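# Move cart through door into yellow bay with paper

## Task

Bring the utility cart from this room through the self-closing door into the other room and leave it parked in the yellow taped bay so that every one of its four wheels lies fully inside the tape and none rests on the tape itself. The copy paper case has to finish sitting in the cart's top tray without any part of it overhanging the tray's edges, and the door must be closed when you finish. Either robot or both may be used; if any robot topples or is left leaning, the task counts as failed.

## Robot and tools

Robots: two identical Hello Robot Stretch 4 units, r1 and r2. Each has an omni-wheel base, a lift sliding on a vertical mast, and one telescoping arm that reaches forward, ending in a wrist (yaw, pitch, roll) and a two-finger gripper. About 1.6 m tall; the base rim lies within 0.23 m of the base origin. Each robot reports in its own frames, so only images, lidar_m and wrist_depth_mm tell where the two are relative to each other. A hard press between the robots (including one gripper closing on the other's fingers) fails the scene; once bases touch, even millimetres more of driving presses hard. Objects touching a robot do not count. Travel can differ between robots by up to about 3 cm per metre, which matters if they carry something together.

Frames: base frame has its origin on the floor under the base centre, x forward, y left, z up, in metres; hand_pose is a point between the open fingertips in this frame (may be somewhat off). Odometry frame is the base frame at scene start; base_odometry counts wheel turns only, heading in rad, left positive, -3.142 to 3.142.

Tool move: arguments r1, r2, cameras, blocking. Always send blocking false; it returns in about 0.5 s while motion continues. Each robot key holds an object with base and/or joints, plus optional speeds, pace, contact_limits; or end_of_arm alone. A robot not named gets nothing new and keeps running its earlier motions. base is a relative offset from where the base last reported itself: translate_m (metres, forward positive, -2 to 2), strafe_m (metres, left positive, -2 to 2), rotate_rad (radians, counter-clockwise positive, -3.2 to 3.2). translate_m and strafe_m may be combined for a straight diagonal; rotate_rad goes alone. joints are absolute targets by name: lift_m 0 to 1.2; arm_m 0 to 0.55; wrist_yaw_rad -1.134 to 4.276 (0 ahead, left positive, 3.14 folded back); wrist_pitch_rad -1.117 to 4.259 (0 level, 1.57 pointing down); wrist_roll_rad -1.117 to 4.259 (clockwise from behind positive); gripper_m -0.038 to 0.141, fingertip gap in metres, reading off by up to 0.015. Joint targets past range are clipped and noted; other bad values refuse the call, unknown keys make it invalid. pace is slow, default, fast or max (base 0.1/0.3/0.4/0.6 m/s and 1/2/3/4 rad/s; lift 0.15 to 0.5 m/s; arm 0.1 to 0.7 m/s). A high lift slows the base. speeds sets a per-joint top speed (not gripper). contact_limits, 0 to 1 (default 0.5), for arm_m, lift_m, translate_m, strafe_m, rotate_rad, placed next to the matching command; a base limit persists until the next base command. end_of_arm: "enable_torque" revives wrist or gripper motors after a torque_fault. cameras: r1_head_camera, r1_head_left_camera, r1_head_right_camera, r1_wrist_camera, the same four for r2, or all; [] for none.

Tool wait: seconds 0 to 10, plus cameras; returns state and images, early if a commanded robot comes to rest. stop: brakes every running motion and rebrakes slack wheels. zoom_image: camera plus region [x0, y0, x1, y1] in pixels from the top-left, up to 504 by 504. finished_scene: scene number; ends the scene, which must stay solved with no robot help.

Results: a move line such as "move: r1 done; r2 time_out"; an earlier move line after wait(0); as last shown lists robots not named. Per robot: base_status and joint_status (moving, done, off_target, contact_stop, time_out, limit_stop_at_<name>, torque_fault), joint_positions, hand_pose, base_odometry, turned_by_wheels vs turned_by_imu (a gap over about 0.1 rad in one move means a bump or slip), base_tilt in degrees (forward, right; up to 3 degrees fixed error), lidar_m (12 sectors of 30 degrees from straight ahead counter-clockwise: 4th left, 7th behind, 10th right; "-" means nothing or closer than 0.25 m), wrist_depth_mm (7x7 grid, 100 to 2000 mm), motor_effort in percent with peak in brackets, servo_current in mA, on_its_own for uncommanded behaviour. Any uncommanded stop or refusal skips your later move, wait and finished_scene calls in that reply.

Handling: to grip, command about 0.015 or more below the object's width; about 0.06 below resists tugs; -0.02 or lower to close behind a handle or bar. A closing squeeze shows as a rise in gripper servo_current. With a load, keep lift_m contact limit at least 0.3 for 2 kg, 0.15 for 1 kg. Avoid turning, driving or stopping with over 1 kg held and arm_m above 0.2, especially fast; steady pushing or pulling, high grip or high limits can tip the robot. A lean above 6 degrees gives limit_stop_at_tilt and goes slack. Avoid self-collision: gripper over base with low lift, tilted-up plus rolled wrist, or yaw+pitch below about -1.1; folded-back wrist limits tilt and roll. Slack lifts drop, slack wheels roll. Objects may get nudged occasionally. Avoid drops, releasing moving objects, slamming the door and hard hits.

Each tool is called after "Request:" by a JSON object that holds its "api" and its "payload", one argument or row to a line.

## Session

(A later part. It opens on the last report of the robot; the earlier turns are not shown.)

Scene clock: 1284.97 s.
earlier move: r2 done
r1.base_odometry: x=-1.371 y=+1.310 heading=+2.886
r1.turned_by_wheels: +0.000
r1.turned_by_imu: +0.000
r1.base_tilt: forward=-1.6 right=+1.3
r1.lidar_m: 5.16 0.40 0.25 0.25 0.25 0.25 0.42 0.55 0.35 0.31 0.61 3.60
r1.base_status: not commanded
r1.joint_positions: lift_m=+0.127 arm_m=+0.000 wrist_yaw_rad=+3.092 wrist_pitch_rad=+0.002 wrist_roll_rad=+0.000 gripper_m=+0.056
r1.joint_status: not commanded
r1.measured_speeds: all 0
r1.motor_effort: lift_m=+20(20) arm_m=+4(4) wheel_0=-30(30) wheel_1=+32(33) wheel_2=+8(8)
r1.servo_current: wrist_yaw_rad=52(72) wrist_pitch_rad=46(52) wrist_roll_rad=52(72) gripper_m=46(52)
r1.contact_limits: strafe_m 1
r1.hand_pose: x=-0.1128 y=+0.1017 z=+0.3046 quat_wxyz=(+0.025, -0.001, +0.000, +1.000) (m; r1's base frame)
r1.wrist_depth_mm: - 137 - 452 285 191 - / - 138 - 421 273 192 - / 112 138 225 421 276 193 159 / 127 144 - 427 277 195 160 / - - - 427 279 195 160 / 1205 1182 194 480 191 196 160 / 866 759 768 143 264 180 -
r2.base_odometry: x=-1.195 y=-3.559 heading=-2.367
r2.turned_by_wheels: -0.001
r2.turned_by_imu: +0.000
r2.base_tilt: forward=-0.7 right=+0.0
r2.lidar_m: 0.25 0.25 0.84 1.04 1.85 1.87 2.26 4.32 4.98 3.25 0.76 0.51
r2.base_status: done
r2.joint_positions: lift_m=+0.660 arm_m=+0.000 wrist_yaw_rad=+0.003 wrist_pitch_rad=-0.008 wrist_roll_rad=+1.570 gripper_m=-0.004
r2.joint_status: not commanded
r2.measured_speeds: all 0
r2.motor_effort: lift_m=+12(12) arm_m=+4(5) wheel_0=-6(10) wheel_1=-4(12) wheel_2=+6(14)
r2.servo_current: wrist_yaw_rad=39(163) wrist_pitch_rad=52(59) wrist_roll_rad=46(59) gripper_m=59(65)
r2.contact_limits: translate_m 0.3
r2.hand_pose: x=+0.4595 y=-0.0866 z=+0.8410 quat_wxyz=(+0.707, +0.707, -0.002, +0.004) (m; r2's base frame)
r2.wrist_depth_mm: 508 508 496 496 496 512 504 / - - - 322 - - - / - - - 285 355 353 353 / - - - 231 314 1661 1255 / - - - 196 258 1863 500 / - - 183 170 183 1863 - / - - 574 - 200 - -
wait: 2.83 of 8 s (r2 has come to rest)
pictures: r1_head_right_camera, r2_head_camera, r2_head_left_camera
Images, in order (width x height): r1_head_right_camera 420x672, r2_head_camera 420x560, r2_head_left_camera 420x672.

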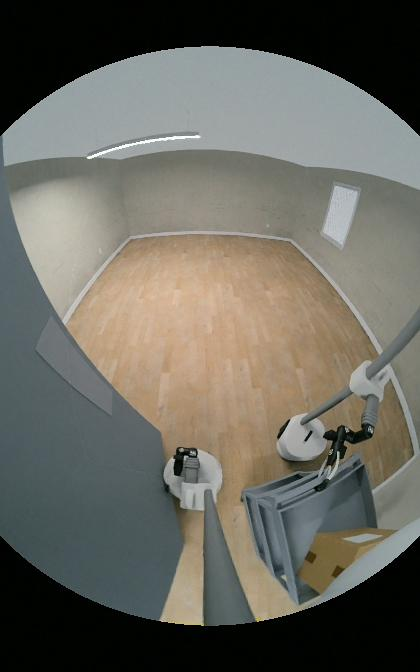

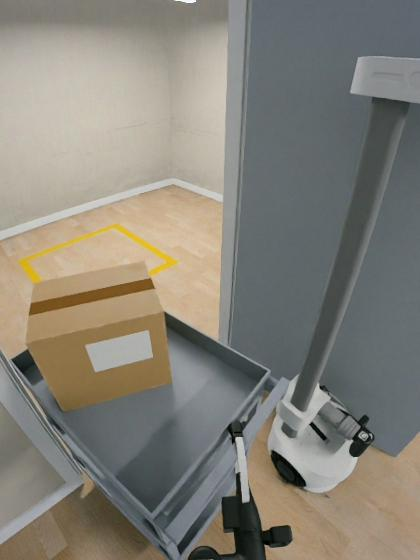

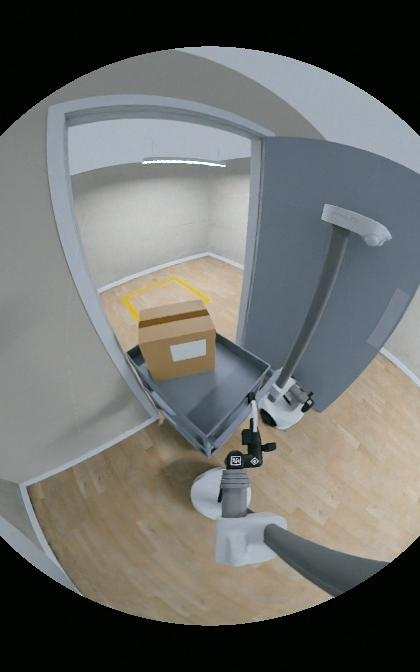

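Request:
{"api": "move", "payload": {
  "blocking": false,
  "cameras": ["r2_head_camera","r2_head_left_camera","r1_head_right_camera"]
}}

Scene clock: 1311.07 s.
r1.base_odometry: x=-1.371 y=+1.310 heading=+2.886
r1.turned_by_wheels: +0.000
r1.turned_by_imu: +0.000
r1.base_tilt: forward=-1.6 right=+1.3
r1.lidar_m: 5.14 0.41 0.25 0.25 0.25 0.25 0.44 0.58 0.33 0.30 0.60 3.62
r1.base_status: not commanded
r1.joint_positions: lift_m=+0.127 arm_m=+0.000 wrist_yaw_rad=+3.092 wrist_pitch_rad=+0.002 wrist_roll_rad=+0.000 gripper_m=+0.056
r1.joint_status: not commanded
r1.measured_speeds: all 0
r1.motor_effort: lift_m=+20(20) arm_m=+4(4) wheel_0=-30(30) wheel_1=+32(33) wheel_2=+8(8)
r1.servo_current: wrist_yaw_rad=39(72) wrist_pitch_rad=33(52) wrist_roll_rad=46(72) gripper_m=39(52)
r1.contact_limits: strafe_m 1
r1.hand_pose: x=-0.1128 y=+0.1017 z=+0.3046 quat_wxyz=(+0.025, -0.001, +0.000, +1.000) (m; r1's base frame)
r1.wrist_depth_mm: - 138 - 452 286 191 - / - 137 - 415 273 191 - / 112 138 224 424 276 193 160 / 127 144 - 427 276 195 160 / - - - 430 278 195 160 / 1229 1182 194 473 191 196 160 / 866 750 759 143 264 180 -
r2.base_odometry: x=-1.195 y=-3.559 heading=-2.367
r2.turned_by_wheels: +0.000
r2.turned_by_imu: +0.000
r2.base_tilt: forward=-0.7 right=+0.0
r2.lidar_m: 0.25 0.26 0.84 1.02 1.86 1.88 2.26 4.32 5.01 3.23 0.75 0.53
r2.base_status: done
r2.joint_positions: lift_m=+0.660 arm_m=+0.000 wrist_yaw_rad=+0.003 wrist_pitch_rad=-0.008 wrist_roll_rad=+1.570 gripper_m=-0.004
r2.joint_status: not commanded
r2.measured_speeds: all 0
r2.motor_effort: lift_m=+12(12) arm_m=+4(5) wheel_0=-6(10) wheel_1=-4(12) wheel_2=+6(14)
r2.servo_current: wrist_yaw_rad=46(163) wrist_pitch_rad=52(59) wrist_roll_rad=59(59) gripper_m=65(65)
r2.contact_limits: translate_m 0.3
r2.hand_pose: x=+0.4595 y=-0.0866 z=+0.8410 quat_wxyz=(+0.707, +0.707, -0.002, +0.004) (m; r2's base frame)
r2.wrist_depth_mm: 508 508 496 496 496 508 504 / - - - 324 - - - / - - - 283 355 353 351 / - - - 230 315 1756 1255 / - - - 196 258 1863 500 / - - 183 170 182 1921 - / - - 574 - 200 - -
pictures: r1_head_right_camera, r2_head_camera, r2_head_left_camera
Images, in order (width x height): r1_head_right_camera 420x672, r2_head_camera 420x560, r2_head_left_camera 420x672.

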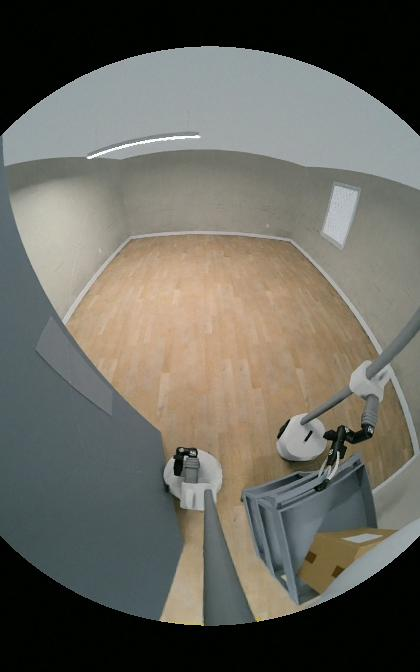

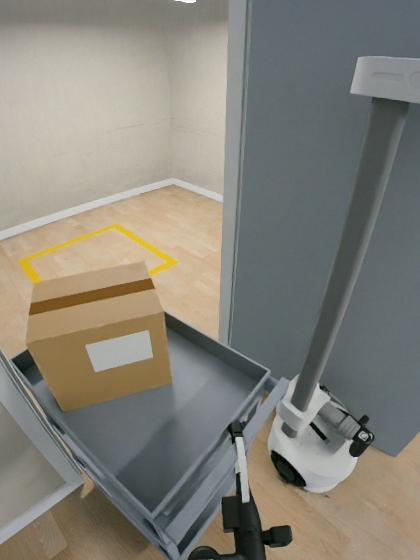

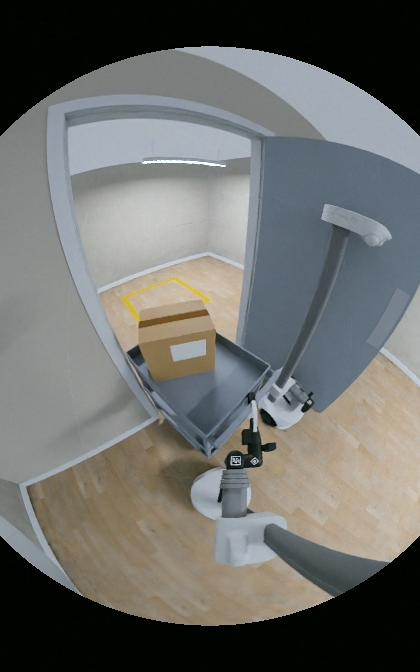

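Request:
{"api": "move", "payload": {
  "blocking": false,
  "r2": {"base":{"translate_m":-0.22,"strafe_m":-0.24},"pace":"slow","contact_limits":{"translate_m":0.3}},
  "cameras": []
}}

Request:
{"api": "wait", "payload": {
  "seconds": 6,
  "cameras": ["r2_head_camera","r2_head_left_camera","r1_head_right_camera"]
}}

Scene clock: 1338.30 s.
move: r2 moving
r1: as last shown
r1.lidar_m: 5.14 0.41 0.25 0.25 0.25 0.25 0.40 0.56 0.34 0.30 0.60 3.64
r1.servo_current: wrist_yaw_rad=59(65) wrist_pitch_rad=39(52) wrist_roll_rad=46(52) gripper_m=39(52)
r1.contact_limits: strafe_m 1
r1.wrist_depth_mm: - 137 - 452 285 191 - / - 137 - 418 272 192 - / 112 138 225 424 274 193 160 / 127 144 - 427 277 195 160 / - - - 430 278 195 160 / 1229 1229 194 473 190 196 160 / 854 759 750 143 265 180 -
r2.base_odometry: x=-1.195 y=-3.546 heading=-2.366
r2.turned_by_wheels: +0.001
r2.turned_by_imu: +0.001
r2.base_tilt: forward=-0.7 right=+0.0
r2.lidar_m: 0.27 0.25 0.85 1.02 1.84 1.86 2.26 4.36 4.97 3.26 0.77 0.50
r2.base_status: translate_m moving; strafe_m moving
r2.joint_positions: lift_m=+0.660 arm_m=+0.000 wrist_yaw_rad=+0.003 wrist_pitch_rad=-0.008 wrist_roll_rad=+1.570 gripper_m=-0.004
r2.joint_status: not commanded
r2.measured_speeds: translate_m=-0.034 strafe_m=-0.037 rotate_rad=+0.003 lift_m=+0.000 arm_m=+0.000 wrist_yaw_rad=+0.000 wrist_pitch_rad=+0.000 wrist_roll_rad=+0.000
r2.motor_effort: lift_m=+12(12) arm_m=+4(5) wheel_0=+8(8) wheel_1=-7(9) wheel_2=+11(12)
r2.servo_current: wrist_yaw_rad=52(52) wrist_pitch_rad=52(59) wrist_roll_rad=39(59) gripper_m=59(65)
r2.contact_limits: translate_m 0.3
r2.hand_pose: x=+0.4595 y=-0.0866 z=+0.8410 quat_wxyz=(+0.707, +0.707, -0.002, +0.004) (m; r2's base frame)
r2.wrist_depth_mm: 512 517 500 500 496 - - / - - - 319 - - - / - - - 281 353 355 351 / - - - 223 300 1921 1308 / - - - 196 258 1921 504 / - - 183 172 183 1863 574 / - - 525 - 201 - -
pictures: none
No camera images: "cameras" was empty.

Scene clock: 1342.30 s.
earlier move: r2 done
r1.base_odometry: x=-1.371 y=+1.310 heading=+2.886
r1.turned_by_wheels: +0.000
r1.turned_by_imu: +0.000
r1.base_tilt: forward=-1.6 right=+1.3
r1.lidar_m: 5.14 0.41 0.25 0.25 0.27 0.25 0.43 3.69 0.34 0.29 0.29 0.84
r1.base_status: not commanded
r1.joint_positions: lift_m=+0.127 arm_m=+0.000 wrist_yaw_rad=+3.092 wrist_pitch_rad=+0.002 wrist_roll_rad=+0.000 gripper_m=+0.056
r1.joint_status: not commanded
r1.measured_speeds: all 0
r1.motor_effort: lift_m=+20(20) arm_m=+4(4) wheel_0=-30(30) wheel_1=+32(33) wheel_2=+8(8)
r1.servo_current: wrist_yaw_rad=59(65) wrist_pitch_rad=39(52) wrist_roll_rad=59(65) gripper_m=46(52)
r1.contact_limits: strafe_m 1
r1.hand_pose: x=-0.1128 y=+0.1017 z=+0.3046 quat_wxyz=(+0.025, -0.001, +0.000, +1.000) (m; r1's base frame)
r1.wrist_depth_mm: - 138 - 452 286 191 - / - 138 - 415 273 192 - / 112 138 224 424 274 193 159 / 127 144 - 427 276 195 160 / - - - 430 278 195 160 / 1205 1205 193 480 190 196 160 / 854 768 750 143 265 180 -
r2.base_odometry: x=-1.206 y=-3.234 heading=-2.366
r2.turned_by_wheels: +0.000
r2.turned_by_imu: +0.002
r2.base_tilt: forward=-0.7 right=+0.1
r2.lidar_m: 0.25 0.25 1.15 1.40 1.90 1.92 2.32 4.57 4.67 3.17 2.85 0.48
r2.base_status: done
r2.joint_positions: lift_m=+0.660 arm_m=+0.000 wrist_yaw_rad=+0.008 wrist_pitch_rad=-0.008 wrist_roll_rad=+1.570 gripper_m=-0.004
r2.joint_status: not commanded
r2.measured_speeds: all 0
r2.motor_effort: lift_m=+12(12) arm_m=+4(5) wheel_0=+7(17) wheel_1=-4(9) wheel_2=+6(14)
r2.servo_current: wrist_yaw_rad=59(72) wrist_pitch_rad=52(59) wrist_roll_rad=46(65) gripper_m=59(65)
r2.contact_limits: translate_m 0.3
r2.hand_pose: x=+0.4599 y=-0.0851 z=+0.8410 quat_wxyz=(+0.707, +0.707, +0.000, +0.006) (m; r2's base frame)
r2.wrist_depth_mm: - - - - - - - / - - - 314 - - 647 / 723 - - 329 349 353 353 / 723 732 723 281 297 - - / - - - 196 256 1921 492 / - - 183 173 182 1863 - / - - 484 - 202 - -
wait: 4.00 of 6 s (r2 has come to rest)
pictures: r1_head_right_camera, r2_head_camera, r2_head_left_camera
Images, in order (width x height): r1_head_right_camera 420x672, r2_head_camera 420x560, r2_head_left_camera 420x672.

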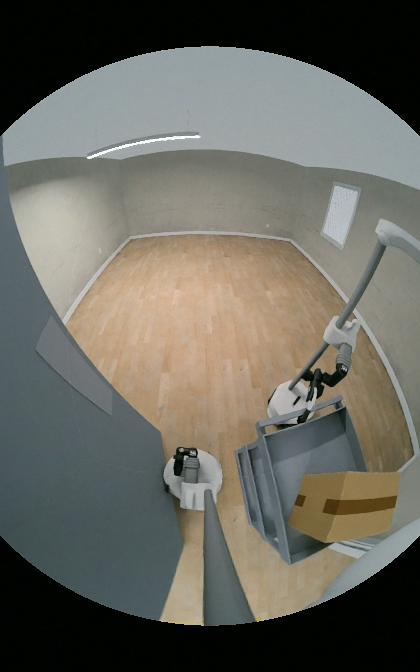

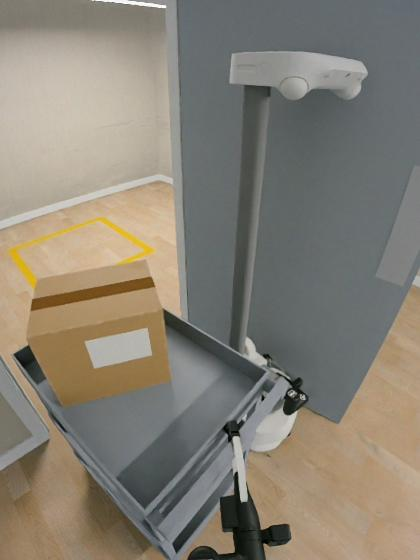

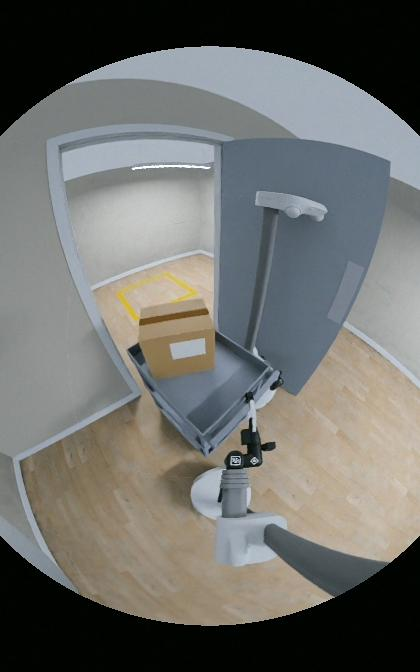

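Request:
{"api": "move", "payload": {
  "blocking": false,
  "r1": {"base":{"strafe_m":0.15},"pace":"slow","contact_limits":{"strafe_m":1.0}},
  "cameras": []
}}

Request:
{"api": "wait", "payload": {
  "seconds": 5,
  "cameras": ["r2_head_camera","r2_head_right_camera","r1_head_right_camera"]
}}

Scene clock: 1365.77 s.
move: r1 moving
r1.base_odometry: x=-1.375 y=+1.296 heading=+2.887
r1.turned_by_wheels: +0.001
r1.turned_by_imu: +0.001
r1.base_tilt: forward=-1.6 right=+1.3
r1.lidar_m: 5.14 0.38 0.25 0.25 0.26 0.25 0.41 3.68 0.33 0.29 0.28 0.84
r1.base_status: strafe_m moving
r1.joint_positions: lift_m=+0.127 arm_m=+0.000 wrist_yaw_rad=+3.092 wrist_pitch_rad=+0.002 wrist_roll_rad=+0.000 gripper_m=+0.056
r1.joint_status: not commanded
r1.measured_speeds: translate_m=+0.002 strafe_m=+0.055 rotate_rad=-0.009 lift_m=+0.000 arm_m=+0.000 wrist_yaw_rad=+0.000 wrist_pitch_rad=+0.000 wrist_roll_rad=+0.000
r1.motor_effort: lift_m=+20(20) arm_m=+4(4) wheel_0=-29(33) wheel_1=+30(35) wheel_2=+8(9)
r1.servo_current: wrist_yaw_rad=46(59) wrist_pitch_rad=39(52) wrist_roll_rad=33(52) gripper_m=46(46)
r1.contact_limits: strafe_m 1
r1.hand_pose: x=-0.1128 y=+0.1017 z=+0.3046 quat_wxyz=(+0.025, -0.001, +0.000, +1.000) (m; r1's base frame)
r1.wrist_depth_mm: - 137 - 449 271 191 - / - 138 - 418 274 191 - / 112 138 224 424 276 194 160 / 126 144 - 427 276 194 160 / - - - 433 277 196 160 / 1205 1182 194 477 191 196 160 / 854 759 750 143 263 179 -
r2: as last shown
r2.turned_by_imu: +0.000
r2.lidar_m: 0.25 0.25 1.16 1.40 1.89 1.92 2.34 4.57 4.67 3.21 2.85 0.50
r2.motor_effort: lift_m=+12(12) arm_m=+4(4) wheel_0=+8(8) wheel_1=-4(4) wheel_2=+6(6)
r2.servo_current: wrist_yaw_rad=65(65) wrist_pitch_rad=59(59) wrist_roll_rad=46(59) gripper_m=52(65)
r2.contact_limits: translate_m 0.3
r2.wrist_depth_mm: - - - - - - - / - - - 314 - - 661 / 715 - - 330 349 355 355 / 741 732 723 281 298 - - / - - - 196 257 1983 496 / - - 183 173 182 1863 - / - - 488 - 202 - -
pictures: none
No camera images: "cameras" was empty.

Scene clock: 1367.90 s.
earlier move: r1 done
r1.base_odometry: x=-1.408 y=+1.166 heading=+2.886
r1.turned_by_wheels: +0.000
r1.turned_by_imu: +0.000
r1.base_tilt: forward=-1.6 right=+1.3
r1.lidar_m: 5.15 0.41 0.25 0.25 0.25 0.25 0.41 3.70 0.34 0.30 0.30 0.83
r1.base_status: done
r1.joint_positions: lift_m=+0.127 arm_m=+0.000 wrist_yaw_rad=+3.092 wrist_pitch_rad=+0.002 wrist_roll_rad=+0.000 gripper_m=+0.056
r1.joint_status: not commanded
r1.measured_speeds: all 0
r1.motor_effort: lift_m=+20(20) arm_m=+4(4) wheel_0=-32(34) wheel_1=+29(35) wheel_2=+8(10)
r1.servo_current: wrist_yaw_rad=46(65) wrist_pitch_rad=39(52) wrist_roll_rad=39(65) gripper_m=39(46)
r1.contact_limits: strafe_m 1
r1.hand_pose: x=-0.1128 y=+0.1017 z=+0.3046 quat_wxyz=(+0.025, -0.001, +0.000, +1.000) (m; r1's base frame)
r1.wrist_depth_mm: - 137 - 452 272 191 - / - 138 - 418 273 192 - / 112 138 224 427 276 194 159 / 126 144 - 427 277 195 160 / - - - 433 278 195 160 / 1205 1229 193 480 191 196 160 / 854 768 768 143 266 180 -
r2.base_odometry: x=-1.206 y=-3.234 heading=-2.366
r2.turned_by_wheels: +0.000
r2.turned_by_imu: +0.000
r2.base_tilt: forward=-0.7 right=+0.1
r2.lidar_m: 0.25 0.25 1.15 1.42 1.90 1.92 2.34 4.57 4.65 3.20 2.84 0.49
r2.base_status: not commanded
r2.joint_positions: lift_m=+0.660 arm_m=+0.000 wrist_yaw_rad=+0.008 wrist_pitch_rad=-0.008 wrist_roll_rad=+1.570 gripper_m=-0.004
r2.joint_status: not commanded
r2.measured_speeds: all 0
r2.motor_effort: lift_m=+12(12) arm_m=+4(5) wheel_0=+8(8) wheel_1=-4(4) wheel_2=+6(6)
r2.servo_current: wrist_yaw_rad=65(72) wrist_pitch_rad=46(59) wrist_roll_rad=52(59) gripper_m=59(65)
r2.contact_limits: translate_m 0.3
r2.hand_pose: x=+0.4599 y=-0.0851 z=+0.8410 quat_wxyz=(+0.707, +0.707, +0.000, +0.006) (m; r2's base frame)
r2.wrist_depth_mm: - - - - - - - / - - - 314 - - 654 / 715 - - 330 347 351 353 / 741 723 732 279 297 - - / - - - 196 257 1863 492 / - - 183 173 182 1921 - / - - 484 - 202 - -
wait: 2.13 of 5 s (r1 has come to rest)
pictures: r1_head_right_camera, r2_head_camera, r2_head_right_camera
Images, in order (width x height): r1_head_right_camera 420x672, r2_head_camera 420x560, r2_head_right_camera 420x672.

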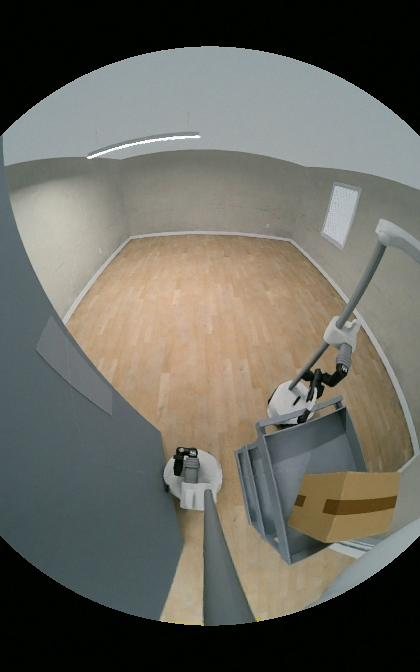

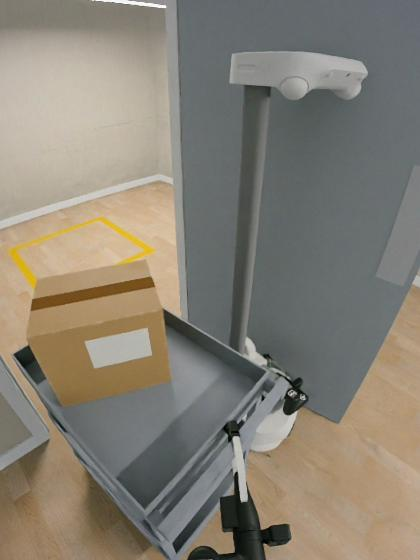

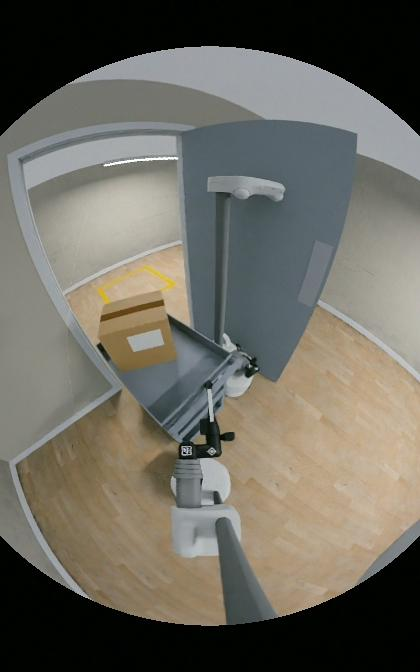

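Request:
{"api": "move", "payload": {
  "blocking": false,
  "r2": {"base":{"translate_m":-0.16,"strafe_m":0.19},"pace":"slow","contact_limits":{"translate_m":0.3}},
  "cameras": []
}}

Request:
{"api": "wait", "payload": {
  "seconds": 6,
  "cameras": ["r2_head_camera","r2_head_left_camera","r1_head_right_camera"]
}}

Scene clock: 1416.17 s.
move: r2 moving
r1: as last shown
r1.base_tilt: forward=-1.5 right=+1.3
r1.lidar_m: 5.12 0.41 0.25 0.25 0.25 0.25 0.42 3.67 0.33 0.30 0.29 0.87
r1.motor_effort: lift_m=+20(20) arm_m=+4(4) wheel_0=-32(32) wheel_1=+29(29) wheel_2=+8(8)
r1.servo_current: wrist_yaw_rad=65(65) wrist_pitch_rad=39(52) wrist_roll_rad=59(65) gripper_m=46(46)
r1.contact_limits: strafe_m 1
r1.wrist_depth_mm: - 137 - 455 272 191 - / - 138 - 418 273 191 - / 112 138 224 424 274 194 160 / 127 144 - 427 277 194 160 / - - - 433 278 196 160 / 1205 1255 194 477 191 195 161 / 854 768 768 143 265 180 -
r2.base_odometry: x=-1.194 y=-3.235 heading=-2.366
r2.turned_by_wheels: +0.001
r2.turned_by_imu: +0.001
r2.base_tilt: forward=-0.7 right=+0.0
r2.lidar_m: 0.25 0.25 1.16 1.42 1.88 1.91 2.31 4.43 4.66 3.22 2.86 0.49
r2.base_status: translate_m moving; strafe_m moving
r2.joint_positions: lift_m=+0.660 arm_m=+0.000 wrist_yaw_rad=+0.004 wrist_pitch_rad=-0.008 wrist_roll_rad=+1.570 gripper_m=-0.004
r2.joint_status: not commanded
r2.measured_speeds: translate_m=-0.033 strafe_m=+0.038 rotate_rad=+0.000 lift_m=+0.000 arm_m=+0.000 wrist_yaw_rad=-0.029 wrist_pitch_rad=+0.000 wrist_roll_rad=+0.000
r2.motor_effort: lift_m=+12(12) arm_m=+4(5) wheel_0=-7(10) wheel_1=+8(8) wheel_2=+10(12)
r2.servo_current: wrist_yaw_rad=52(65) wrist_pitch_rad=46(52) wrist_roll_rad=46(52) gripper_m=59(59)
r2.contact_limits: translate_m 0.3
r2.hand_pose: x=+0.4596 y=-0.0862 z=+0.8410 quat_wxyz=(+0.707, +0.707, -0.001, +0.004) (m; r2's base frame)
r2.wrist_depth_mm: - - - - - - 574 / - - - 315 - - 654 / 891 - - 327 349 349 357 / 741 750 732 222 297 - - / - - - 196 255 1921 504 / - - 183 172 182 1921 - / - - 473 - 202 - -
pictures: none
No camera images: "cameras" was empty.

Scene clock: 1419.43 s.
earlier move: r2 done
r1.base_odometry: x=-1.408 y=+1.166 heading=+2.886
r1.turned_by_wheels: +0.000
r1.turned_by_imu: +0.000
r1.base_tilt: forward=-1.6 right=+1.3
r1.lidar_m: 5.14 0.40 0.25 0.26 0.25 0.25 0.43 3.68 0.42 0.40 0.47 3.64
r1.base_status: not commanded
r1.joint_positions: lift_m=+0.127 arm_m=+0.000 wrist_yaw_rad=+3.092 wrist_pitch_rad=+0.002 wrist_roll_rad=+0.000 gripper_m=+0.056
r1.joint_status: not commanded
r1.measured_speeds: all 0
r1.motor_effort: lift_m=+20(20) arm_m=+4(4) wheel_0=-32(33) wheel_1=+29(29) wheel_2=+8(8)
r1.servo_current: wrist_yaw_rad=39(72) wrist_pitch_rad=39(52) wrist_roll_rad=52(78) gripper_m=39(46)
r1.contact_limits: strafe_m 1
r1.hand_pose: x=-0.1128 y=+0.1017 z=+0.3046 quat_wxyz=(+0.025, -0.001, +0.000, +1.000) (m; r1's base frame)
r1.wrist_depth_mm: - 137 - 455 272 191 - / - 138 - 418 273 192 - / 112 138 224 424 274 193 159 / 127 144 - 424 277 195 160 / - - - 436 278 195 160 / 1205 1229 194 477 191 196 160 / 854 759 750 143 265 180 -
r2.base_odometry: x=-0.959 y=-3.257 heading=-2.366
r2.turned_by_wheels: -0.001
r2.turned_by_imu: -0.002
r2.base_tilt: forward=-0.6 right=+0.1
r2.lidar_m: 0.30 0.31 1.12 1.41 1.66 1.65 2.01 3.87 4.67 3.48 3.09 0.47
r2.base_status: done
r2.joint_positions: lift_m=+0.660 arm_m=+0.000 wrist_yaw_rad=-0.005 wrist_pitch_rad=-0.008 wrist_roll_rad=+1.570 gripper_m=-0.004
r2.joint_status: not commanded
r2.measured_speeds: all 0
r2.motor_effort: lift_m=+12(12) arm_m=+4(5) wheel_0=-8(15) wheel_1=+4(8) wheel_2=+2(12)
r2.servo_current: wrist_yaw_rad=59(65) wrist_pitch_rad=46(59) wrist_roll_rad=46(65) gripper_m=59(65)
r2.contact_limits: translate_m 0.3
r2.hand_pose: x=+0.4588 y=-0.0889 z=+0.8410 quat_wxyz=(+0.707, +0.707, -0.005, +0.001) (m; r2's base frame)
r2.wrist_depth_mm: - - - 263 - - 854 / - 866 - 240 314 314 314 / 917 904 878 219 282 - - / - - - 202 262 - - / - - - 191 243 809 - / - - 188 175 170 778 - / - - 462 - 205 - -
wait: 3.27 of 6 s (r2 has come to rest)
pictures: r1_head_right_camera, r2_head_camera, r2_head_left_camera
Images, in order (width x height): r1_head_right_camera 420x672, r2_head_camera 420x560, r2_head_left_camera 420x672.

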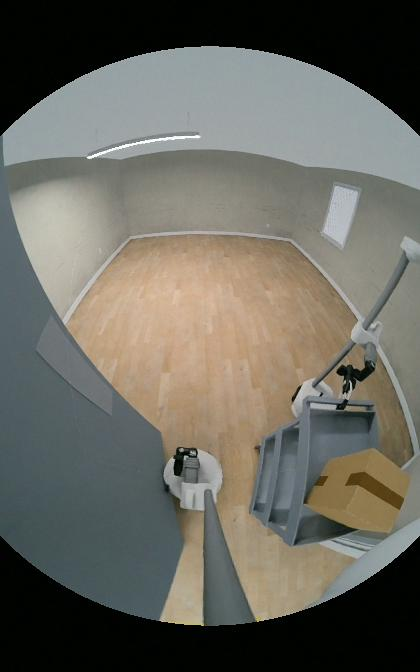

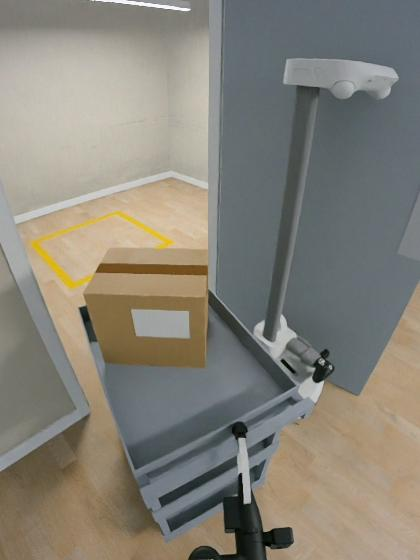

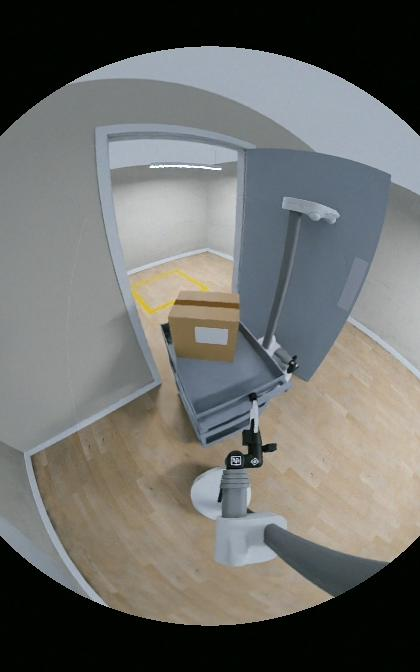

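Request:
{"api": "move", "payload": {
  "blocking": false,
  "r2": {"base":{"translate_m":-0.05,"strafe_m":0.12},"pace":"slow","contact_limits":{"translate_m":0.3}},
  "cameras": []
}}

Request:
{"api": "wait", "payload": {
  "seconds": 5,
  "cameras": []
}}

Request:
{"api": "move", "payload": {
  "blocking": false,
  "r2": {"base":{"translate_m":0.2,"strafe_m":0.045},"pace":"slow","contact_limits":{"translate_m":0.3}},
  "cameras": []
}}

Request:
{"api": "wait", "payload": {
  "seconds": 5,
  "cameras": ["r2_head_camera","r2_head_left_camera","r1_head_right_camera"]
}}

Scene clock: 1437.60 s.
move: r2 moving
r1: as last shown
r1.lidar_m: 5.13 0.40 0.25 0.25 0.26 0.25 0.41 3.67 0.43 0.41 0.48 3.62
r1.motor_effort: lift_m=+20(20) arm_m=+4(4) wheel_0=-32(32) wheel_1=+29(29) wheel_2=+8(8)
r1.servo_current: wrist_yaw_rad=39(65) wrist_pitch_rad=39(46) wrist_roll_rad=33(59) gripper_m=39(46)
r1.contact_limits: strafe_m 1
r1.wrist_depth_mm: - 137 - 452 270 191 - / - 138 - 418 273 191 - / 112 138 224 424 274 193 159 / 127 144 - 430 277 195 160 / - - - 430 278 195 160 / 1205 1205 193 480 191 196 160 / 878 759 759 143 264 180 -
r2.base_odometry: x=-0.947 y=-3.262 heading=-2.367
r2.turned_by_wheels: +0.000
r2.turned_by_imu: +0.000
r2.base_tilt: forward=-0.7 right=+0.1
r2.lidar_m: 0.31 0.32 1.17 1.40 1.63 1.66 2.00 3.88 4.68 3.50 3.10 0.48
r2.base_status: translate_m moving; strafe_m moving
r2.joint_positions: lift_m=+0.660 arm_m=+0.000 wrist_yaw_rad=-0.006 wrist_pitch_rad=-0.008 wrist_roll_rad=+1.570 gripper_m=-0.004
r2.joint_status: not commanded
r2.measured_speeds: translate_m=-0.019 strafe_m=+0.045 rotate_rad=-0.001 lift_m=+0.000 arm_m=+0.000 wrist_yaw_rad=+0.000 wrist_pitch_rad=+0.000 wrist_roll_rad=+0.000
r2.motor_effort: lift_m=+12(12) arm_m=+4(4) wheel_0=-13(15) wheel_1=+6(7) wheel_2=+3(5)
r2.servo_current: wrist_yaw_rad=59(65) wrist_pitch_rad=59(59) wrist_roll_rad=52(59) gripper_m=65(65)
r2.contact_limits: translate_m 0.3
r2.hand_pose: x=+0.4587 y=-0.0892 z=+0.8410 quat_wxyz=(+0.707, +0.707, -0.005, +0.001) (m; r2's base frame)
r2.wrist_depth_mm: - - - 259 - - 878 / - 878 - 238 310 315 314 / 891 891 - 217 279 - - / - - - 253 259 - - / - - 691 191 244 820 - / - - 184 174 170 788 - / - - 462 - 211 - -
pictures: none
No camera images: "cameras" was empty.

Scene clock: 1439.67 s.
earlier move: r2 done
r1.base_odometry: x=-1.408 y=+1.166 heading=+2.886
r1.turned_by_wheels: +0.000
r1.turned_by_imu: +0.000
r1.base_tilt: forward=-1.6 right=+1.3
r1.lidar_m: 5.13 0.41 0.25 0.25 0.25 0.25 0.40 3.69 0.46 0.47 0.59 3.61
r1.base_status: not commanded
r1.joint_positions: lift_m=+0.127 arm_m=+0.000 wrist_yaw_rad=+3.092 wrist_pitch_rad=+0.002 wrist_roll_rad=+0.000 gripper_m=+0.056
r1.joint_status: not commanded
r1.measured_speeds: all 0
r1.motor_effort: lift_m=+20(20) arm_m=+4(4) wheel_0=-32(33) wheel_1=+29(29) wheel_2=+8(8)
r1.servo_current: wrist_yaw_rad=52(72) wrist_pitch_rad=33(52) wrist_roll_rad=65(72) gripper_m=39(46)
r1.contact_limits: strafe_m 1
r1.hand_pose: x=-0.1128 y=+0.1017 z=+0.3046 quat_wxyz=(+0.025, -0.001, +0.000, +1.000) (m; r1's base frame)
r1.wrist_depth_mm: - 137 - 452 272 191 - / - 138 - 418 272 193 - / 112 138 224 427 274 193 159 / 127 144 - 430 277 194 160 / - - - 433 277 195 160 / 1255 1182 194 480 191 196 160 / 866 750 768 143 264 180 -
r2.base_odometry: x=-0.839 y=-3.308 heading=-2.367
r2.turned_by_wheels: +0.000
r2.turned_by_imu: +0.000
r2.base_tilt: forward=-0.7 right=+0.1
r2.lidar_m: 0.35 0.35 1.11 1.36 1.54 1.54 1.86 3.50 4.70 3.60 3.21 0.44
r2.base_status: done
r2.joint_positions: lift_m=+0.660 arm_m=+0.000 wrist_yaw_rad=-0.006 wrist_pitch_rad=-0.008 wrist_roll_rad=+1.570 gripper_m=-0.004
r2.joint_status: not commanded
r2.measured_speeds: all 0
r2.motor_effort: lift_m=+12(12) arm_m=+4(5) wheel_0=-8(18) wheel_1=+5(8) wheel_2=+2(5)
r2.servo_current: wrist_yaw_rad=52(65) wrist_pitch_rad=52(59) wrist_roll_rad=39(65) gripper_m=59(65)
r2.contact_limits: translate_m 0.3
r2.hand_pose: x=+0.4587 y=-0.0892 z=+0.8410 quat_wxyz=(+0.707, +0.707, -0.005, +0.001) (m; r2's base frame)
r2.wrist_depth_mm: - - - 224 286 286 809 / 931 946 917 268 272 300 866 / - - - 257 260 - - / 1499 - - 245 250 809 - / - - 492 193 238 820 - / - - 186 176 170 778 - / - - 508 - 216 - -
wait: 2.07 of 5 s (r2 has come to rest)
pictures: none
No camera images: "cameras" was empty.

Scene clock: 1440.17 s.
move: r2 moving
r1: as last shown
r1.lidar_m: 5.16 0.40 0.25 0.25 0.25 0.25 0.42 3.68 0.46 0.45 0.59 3.64
r1.motor_effort: lift_m=+20(20) arm_m=+4(4) wheel_0=-33(33) wheel_1=+29(29) wheel_2=+8(8)
r1.servo_current: wrist_yaw_rad=52(59) wrist_pitch_rad=46(46) wrist_roll_rad=52(65) gripper_m=46(52)
r1.contact_limits: strafe_m 1
r1.wrist_depth_mm: - 137 - 455 271 191 - / - 138 - 418 273 191 - / 112 138 224 427 276 193 159 / 127 144 - 430 276 195 160 / - - - 430 278 196 160 / 1205 1229 194 480 191 196 160 / 854 768 750 143 265 180 -
r2.base_odometry: x=-0.846 y=-3.319 heading=-2.367
r2.turned_by_wheels: +0.000
r2.turned_by_imu: +0.000
r2.base_tilt: forward=-0.7 right=+0.1
r2.lidar_m: 0.34 0.34 1.09 1.33 1.54 1.53 1.86 3.52 4.72 3.59 3.21 0.46
r2.base_status: translate_m moving; strafe_m moving
r2.joint_positions: lift_m=+0.660 arm_m=+0.000 wrist_yaw_rad=-0.006 wrist_pitch_rad=-0.008 wrist_roll_rad=+1.570 gripper_m=-0.004
r2.joint_status: not commanded
r2.measured_speeds: translate_m=+0.048 strafe_m=+0.011 rotate_rad=+0.000 lift_m=+0.000 arm_m=+0.000 wrist_yaw_rad=+0.000 wrist_pitch_rad=+0.000 wrist_roll_rad=+0.000
r2.motor_effort: lift_m=+12(12) arm_m=+4(4) wheel_0=+3(9) wheel_1=+7(8) wheel_2=-15(15)
r2.servo_current: wrist_yaw_rad=39(59) wrist_pitch_rad=52(59) wrist_roll_rad=26(52) gripper_m=59(65)
r2.contact_limits: translate_m 0.3
r2.hand_pose: x=+0.4587 y=-0.0892 z=+0.8410 quat_wxyz=(+0.707, +0.707, -0.005, +0.001) (m; r2's base frame)
r2.wrist_depth_mm: - - - 223 287 286 820 / 931 904 917 268 274 300 866 / - - - 256 259 - - / 1576 - - 245 250 820 - / - - 496 196 237 831 - / - - 187 176 170 788 - / - - 504 - 214 - -
pictures: none
No camera images: "cameras" was empty.

Scene clock: 1442.97 s.
earlier move: r2 done
r1.base_odometry: x=-1.408 y=+1.166 heading=+2.886
r1.turned_by_wheels: +0.000
r1.turned_by_imu: +0.000
r1.base_tilt: forward=-1.6 right=+1.3
r1.lidar_m: 5.14 0.41 0.25 0.25 0.26 0.25 0.42 0.56 0.49 0.47 0.53 3.63
r1.base_status: not commanded
r1.joint_positions: lift_m=+0.127 arm_m=+0.000 wrist_yaw_rad=+3.092 wrist_pitch_rad=+0.002 wrist_roll_rad=+0.000 gripper_m=+0.056
r1.joint_status: not commanded
r1.measured_speeds: all 0
r1.motor_effort: lift_m=+20(20) arm_m=+4(4) wheel_0=-32(33) wheel_1=+29(29) wheel_2=+8(8)
r1.servo_current: wrist_yaw_rad=59(72) wrist_pitch_rad=39(52) wrist_roll_rad=65(65) gripper_m=39(52)
r1.contact_limits: strafe_m 1
r1.hand_pose: x=-0.1128 y=+0.1017 z=+0.3046 quat_wxyz=(+0.025, -0.001, +0.000, +1.000) (m; r1's base frame)
r1.wrist_depth_mm: - 137 - 452 271 191 - / - 138 - 418 273 191 - / 112 138 224 424 274 193 159 / 127 144 - 424 278 195 160 / - - - 433 277 195 160 / 1205 1205 193 477 190 196 160 / 866 768 759 143 265 180 -
r2.base_odometry: x=-0.950 y=-3.480 heading=-2.366
r2.turned_by_wheels: +0.001
r2.turned_by_imu: +0.001
r2.base_tilt: forward=-0.7 right=+0.1
r2.lidar_m: 0.34 0.32 0.94 1.15 1.63 1.64 2.00 3.84 4.89 3.50 1.38 0.47
r2.base_status: done
r2.joint_positions: lift_m=+0.660 arm_m=+0.000 wrist_yaw_rad=+0.000 wrist_pitch_rad=-0.008 wrist_roll_rad=+1.570 gripper_m=-0.004
r2.joint_status: not commanded
r2.measured_speeds: all 0
r2.motor_effort: lift_m=+12(12) arm_m=+4(5) wheel_0=+7(11) wheel_1=+6(8) wheel_2=-6(16)
r2.servo_current: wrist_yaw_rad=46(65) wrist_pitch_rad=59(59) wrist_roll_rad=39(65) gripper_m=52(65)
r2.contact_limits: translate_m 0.3
r2.hand_pose: x=+0.4593 y=-0.0874 z=+0.8410 quat_wxyz=(+0.707, +0.707, -0.003, +0.003) (m; r2's base frame)
r2.wrist_depth_mm: 750 732 732 237 293 - - / - - - 273 283 296 291 / - - - 260 264 - - / - - - 248 253 1863 - / - - 530 202 239 842 - / - - 187 177 180 788 - / - - 492 - 217 - -
wait: 2.80 of 5 s (r2 has come to rest)
pictures: r1_head_right_camera, r2_head_camera, r2_head_left_camera
Images, in order (width x height): r1_head_right_camera 420x672, r2_head_camera 420x560, r2_head_left_camera 420x672.

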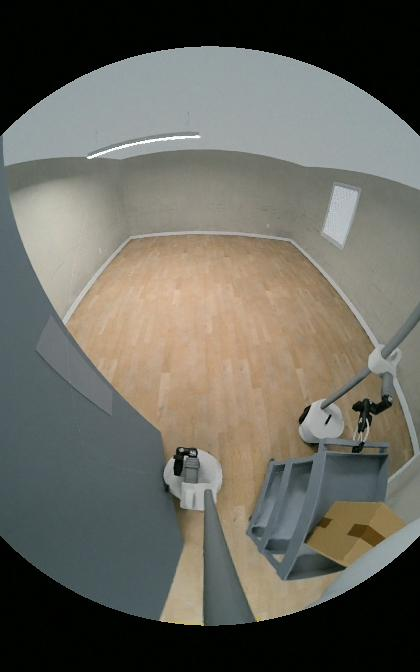

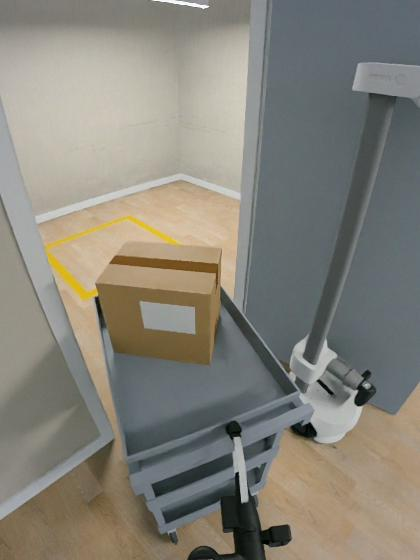

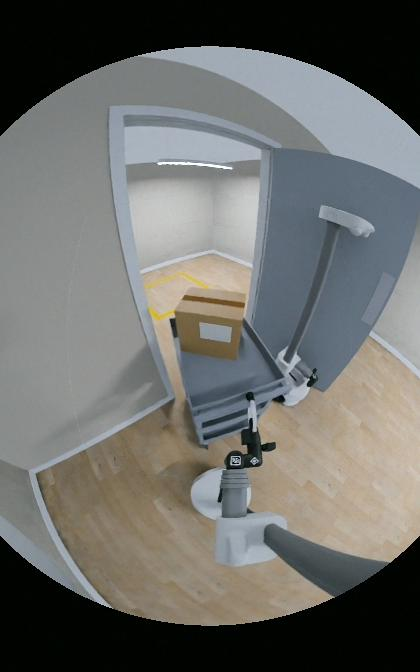

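Request:
{"api": "move", "payload": {
  "blocking": false,
  "r2": {"base":{"translate_m":-0.38,"strafe_m":-0.11},"pace":"slow","contact_limits":{"translate_m":0.3}},
  "cameras": []
}}

Request:
{"api": "wait", "payload": {
  "seconds": 7,
  "cameras": []
}}

Request:
{"api": "move", "payload": {
  "blocking": false,
  "r2": {"base":{"translate_m":-0.04,"strafe_m":0.15},"pace":"slow","contact_limits":{"translate_m":0.3}},
  "cameras": []
}}

Request:
{"api": "wait", "payload": {
  "seconds": 5,
  "cameras": ["r2_head_camera","r2_head_left_camera","r1_head_right_camera"]
}}

Scene clock: 1455.13 s.
move: r2 moving
r1: as last shown
r1.base_tilt: forward=-1.6 right=+1.2
r1.lidar_m: 5.15 0.41 0.25 0.25 0.26 0.25 0.42 0.56 0.47 0.47 0.57 3.62
r1.motor_effort: lift_m=+20(20) arm_m=+4(4) wheel_0=-33(33) wheel_1=+29(29) wheel_2=+8(8)
r1.servo_current: wrist_yaw_rad=59(59) wrist_pitch_rad=39(46) wrist_roll_rad=65(65) gripper_m=39(39)
r1.contact_limits: strafe_m 1
r1.wrist_depth_mm: - 137 - 452 272 191 - / - 138 - 418 273 191 - / 112 138 224 424 276 193 159 / 126 144 - 430 277 195 160 / - - - 433 279 196 160 / 1205 1205 194 480 191 196 160 / 866 750 768 143 264 180 -
r2.base_odometry: x=-0.945 y=-3.469 heading=-2.366
r2.turned_by_wheels: +0.000
r2.turned_by_imu: +0.001
r2.base_tilt: forward=-0.7 right=+0.1
r2.lidar_m: 0.34 0.35 0.93 1.15 1.61 1.63 1.97 3.81 4.89 3.51 1.38 0.45
r2.base_status: translate_m moving; strafe_m moving
r2.joint_positions: lift_m=+0.660 arm_m=+0.000 wrist_yaw_rad=+0.003 wrist_pitch_rad=-0.008 wrist_roll_rad=+1.570 gripper_m=-0.004
r2.joint_status: not commanded
r2.measured_speeds: translate_m=-0.049 strafe_m=-0.015 rotate_rad=+0.000 lift_m=+0.000 arm_m=+0.000 wrist_yaw_rad=+0.000 wrist_pitch_rad=+0.000 wrist_roll_rad=+0.000
r2.motor_effort: lift_m=+12(12) arm_m=+4(4) wheel_0=+0(8) wheel_1=-6(9) wheel_2=+12(13)
r2.servo_current: wrist_yaw_rad=33(46) wrist_pitch_rad=52(59) wrist_roll_rad=46(59) gripper_m=59(65)
r2.contact_limits: translate_m 0.3
r2.hand_pose: x=+0.4595 y=-0.0867 z=+0.8410 quat_wxyz=(+0.707, +0.707, -0.002, +0.004) (m; r2's base frame)
r2.wrist_depth_mm: 750 732 741 239 715 - - / - - - 274 281 294 291 / - - - 259 264 - - / - - - 248 253 1863 - / - - 517 200 240 820 - / - - 187 177 180 788 - / - - 488 - 218 - -
pictures: none
No camera images: "cameras" was empty.

Scene clock: 1459.83 s.
earlier move: r2 done
r1.base_odometry: x=-1.408 y=+1.166 heading=+2.886
r1.turned_by_wheels: +0.000
r1.turned_by_imu: +0.000
r1.base_tilt: forward=-1.6 right=+1.3
r1.lidar_m: 5.14 0.42 0.25 0.25 0.25 0.25 0.42 3.68 0.76 0.42 0.55 3.65
r1.base_status: not commanded
r1.joint_positions: lift_m=+0.127 arm_m=+0.000 wrist_yaw_rad=+3.092 wrist_pitch_rad=+0.002 wrist_roll_rad=+0.000 gripper_m=+0.056
r1.joint_status: not commanded
r1.measured_speeds: all 0
r1.motor_effort: lift_m=+20(20) arm_m=+4(4) wheel_0=-32(33) wheel_1=+29(29) wheel_2=+8(8)
r1.servo_current: wrist_yaw_rad=46(65) wrist_pitch_rad=33(52) wrist_roll_rad=39(72) gripper_m=39(52)
r1.contact_limits: strafe_m 1
r1.hand_pose: x=-0.1128 y=+0.1017 z=+0.3046 quat_wxyz=(+0.025, -0.001, +0.000, +1.000) (m; r1's base frame)
r1.wrist_depth_mm: - 138 - 452 271 191 - / - 138 - 421 273 192 - / 112 138 224 421 274 193 160 / 126 144 - 427 277 195 159 / - - - 433 278 195 160 / 1229 1229 193 473 191 196 160 / 866 759 750 143 265 180 -
r2.base_odometry: x=-0.756 y=-3.135 heading=-2.366
r2.turned_by_wheels: +0.000
r2.turned_by_imu: +0.001
r2.base_tilt: forward=-0.7 right=+0.0
r2.lidar_m: 0.38 0.37 1.28 1.59 1.45 1.45 1.78 3.34 4.55 3.69 3.29 0.47
r2.base_status: done
r2.joint_positions: lift_m=+0.660 arm_m=+0.000 wrist_yaw_rad=+0.003 wrist_pitch_rad=-0.008 wrist_roll_rad=+1.570 gripper_m=-0.004
r2.joint_status: not commanded
r2.measured_speeds: all 0
r2.motor_effort: lift_m=+12(12) arm_m=+4(5) wheel_0=+1(9) wheel_1=-4(9) wheel_2=+8(13)
r2.servo_current: wrist_yaw_rad=52(59) wrist_pitch_rad=46(59) wrist_roll_rad=39(59) gripper_m=59(65)
r2.contact_limits: translate_m 0.3
r2.hand_pose: x=+0.4595 y=-0.0864 z=+0.8410 quat_wxyz=(+0.707, +0.707, -0.002, +0.004) (m; r2's base frame)
r2.wrist_depth_mm: - - - 198 259 262 262 / 1308 1118 1098 251 254 1060 991 / - - - 245 247 - - / - - 549 240 241 831 - / - - 480 199 236 820 - / - - 186 178 171 798 - / - - 544 - 224 - -
wait: 4.70 of 7 s (r2 has come to rest)
pictures: none
No camera images: "cameras" was empty.

Scene clock: 1460.33 s.
move: r2 moving
r1: as last shown
r1.base_tilt: forward=-1.6 right=+1.2
r1.lidar_m: 5.14 0.38 0.25 0.27 0.25 0.25 0.41 3.66 0.77 0.41 0.54 3.62
r1.servo_current: wrist_yaw_rad=46(65) wrist_pitch_rad=46(46) wrist_roll_rad=52(65) gripper_m=46(46)
r1.contact_limits: strafe_m 1
r1.wrist_depth_mm: - 138 - 455 271 192 - / - 138 - 418 274 192 - / 112 138 224 424 276 193 159 / 126 143 - 427 277 196 160 / - - - 430 278 195 160 / 1205 1205 193 477 191 196 160 / 866 750 759 143 265 180 -
r2.base_odometry: x=-0.745 y=-3.142 heading=-2.365
r2.turned_by_wheels: +0.000
r2.turned_by_imu: +0.000
r2.base_tilt: forward=-0.7 right=+0.1
r2.lidar_m: 0.38 0.38 1.29 1.57 1.45 1.45 1.77 3.35 4.57 3.72 3.28 0.44
r2.base_status: translate_m moving; strafe_m moving
r2.joint_positions: lift_m=+0.660 arm_m=+0.000 wrist_yaw_rad=+0.003 wrist_pitch_rad=-0.008 wrist_roll_rad=+1.570 gripper_m=-0.004
r2.joint_status: not commanded
r2.measured_speeds: translate_m=-0.013 strafe_m=+0.049 rotate_rad=+0.002 lift_m=+0.000 arm_m=+0.000 wrist_yaw_rad=-0.012 wrist_pitch_rad=+0.000 wrist_roll_rad=+0.000
r2.motor_effort: lift_m=+12(12) arm_m=+4(4) wheel_0=-10(12) wheel_1=+7(8) wheel_2=+8(10)
r2.servo_current: wrist_yaw_rad=39(52) wrist_pitch_rad=52(52) wrist_roll_rad=52(52) gripper_m=65(65)
r2.contact_limits: translate_m 0.3
r2.hand_pose: x=+0.4595 y=-0.0867 z=+0.8410 quat_wxyz=(+0.707, +0.707, -0.002, +0.004) (m; r2's base frame)
r2.wrist_depth_mm: - - - 238 262 265 263 / 1308 1118 1118 253 254 1098 946 / - - - 247 248 - - / 1618 - 554 240 242 842 - / 1576 - 480 182 236 831 - / - - 186 177 171 798 - / - - 544 - 224 - -
pictures: none
No camera images: "cameras" was empty.

Scene clock: 1462.63 s.
earlier move: r2 done
r1.base_odometry: x=-1.408 y=+1.166 heading=+2.886
r1.turned_by_wheels: +0.000
r1.turned_by_imu: +0.000
r1.base_tilt: forward=-1.6 right=+1.3
r1.lidar_m: 5.13 0.41 0.25 0.25 0.27 0.25 0.42 3.68 0.77 0.45 0.58 3.61
r1.base_status: not commanded
r1.joint_positions: lift_m=+0.127 arm_m=+0.000 wrist_yaw_rad=+3.092 wrist_pitch_rad=+0.002 wrist_roll_rad=+0.000 gripper_m=+0.056
r1.joint_status: not commanded
r1.measured_speeds: all 0
r1.motor_effort: lift_m=+20(20) arm_m=+4(4) wheel_0=-32(33) wheel_1=+29(29) wheel_2=+8(8)
r1.servo_current: wrist_yaw_rad=46(72) wrist_pitch_rad=46(52) wrist_roll_rad=59(65) gripper_m=39(46)
r1.contact_limits: strafe_m 1
r1.hand_pose: x=-0.1128 y=+0.1017 z=+0.3046 quat_wxyz=(+0.025, -0.001, +0.000, +1.000) (m; r1's base frame)
r1.wrist_depth_mm: - 137 - 455 272 191 - / - 138 - 421 272 193 - / 112 138 224 424 274 193 160 / 127 144 - 427 277 195 159 / - - - 430 277 195 160 / 1229 1182 193 480 191 196 160 / 866 768 759 143 264 180 -
r2.base_odometry: x=-0.623 y=-3.214 heading=-2.366
r2.turned_by_wheels: -0.001
r2.turned_by_imu: -0.001
r2.base_tilt: forward=-0.7 right=+0.1
r2.lidar_m: 0.40 0.42 1.22 1.49 1.31 1.32 1.63 3.05 4.62 3.81 3.42 0.43
r2.base_status: done
r2.joint_positions: lift_m=+0.660 arm_m=+0.000 wrist_yaw_rad=-0.007 wrist_pitch_rad=-0.008 wrist_roll_rad=+1.570 gripper_m=-0.004
r2.joint_status: not commanded
r2.measured_speeds: all 0
r2.motor_effort: lift_m=+12(12) arm_m=+4(5) wheel_0=-7(18) wheel_1=+4(8) wheel_2=+1(10)
r2.servo_current: wrist_yaw_rad=52(65) wrist_pitch_rad=46(59) wrist_roll_rad=52(65) gripper_m=52(65)
r2.contact_limits: translate_m 0.3
r2.hand_pose: x=+0.4586 y=-0.0894 z=+0.8410 quat_wxyz=(+0.707, +0.707, -0.005, +0.000) (m; r2's base frame)
r2.wrist_depth_mm: - - - 221 220 1138 960 / 1537 1160 1138 223 223 1098 - / - - 539 226 227 809 - / 1618 - 473 228 228 831 - / - - 517 216 231 831 - / - - 186 175 171 - - / - - - - - - -
wait: 2.30 of 5 s (r2 has come to rest)
pictures: r1_head_right_camera, r2_head_camera, r2_head_left_camera
Images, in order (width x height): r1_head_right_camera 420x672, r2_head_camera 420x560, r2_head_left_camera 420x672.

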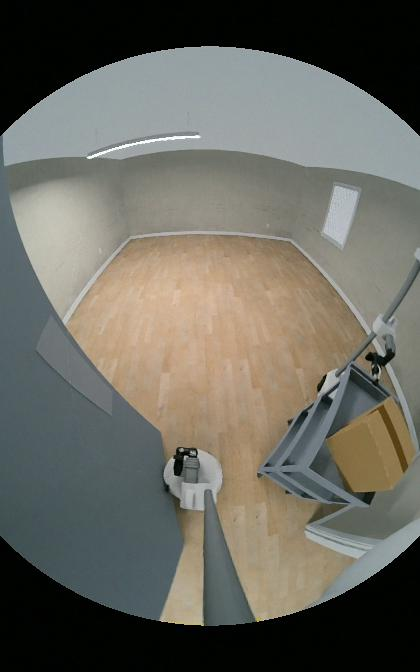

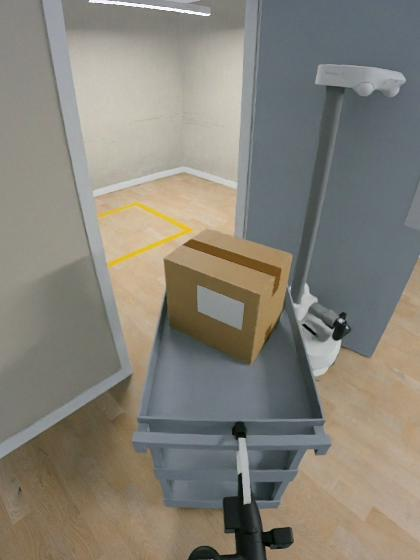

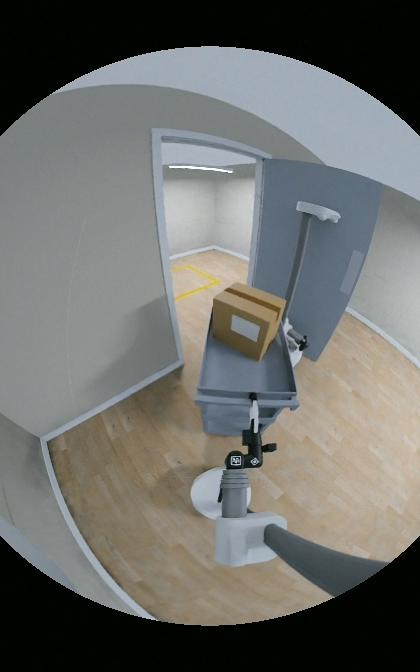

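Request:
{"api": "zoom_image", "payload": {
  "camera": "r2_head_camera",
  "region": [110, 210, 350, 530]
}}

Request:
{"api": "zoom_image", "payload": {
  "camera": "r1_head_right_camera",
  "region": [230, 330, 420, 560]
}}

Scaled by 1.575 from the camera's 420x560 image, which has a finer 1200x1600 frame.

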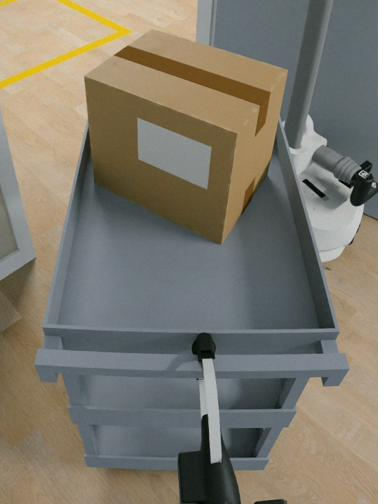

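Scaled by 2.191 from the camera's 420x672 image, which has a finer 600x960 frame.

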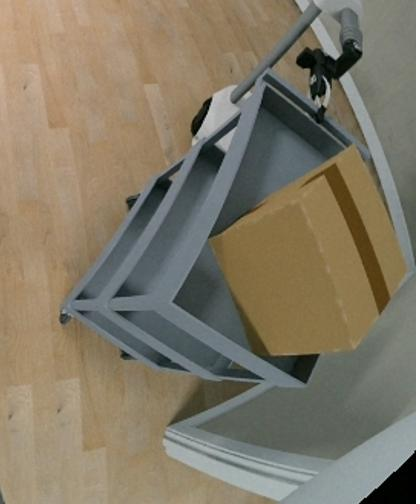

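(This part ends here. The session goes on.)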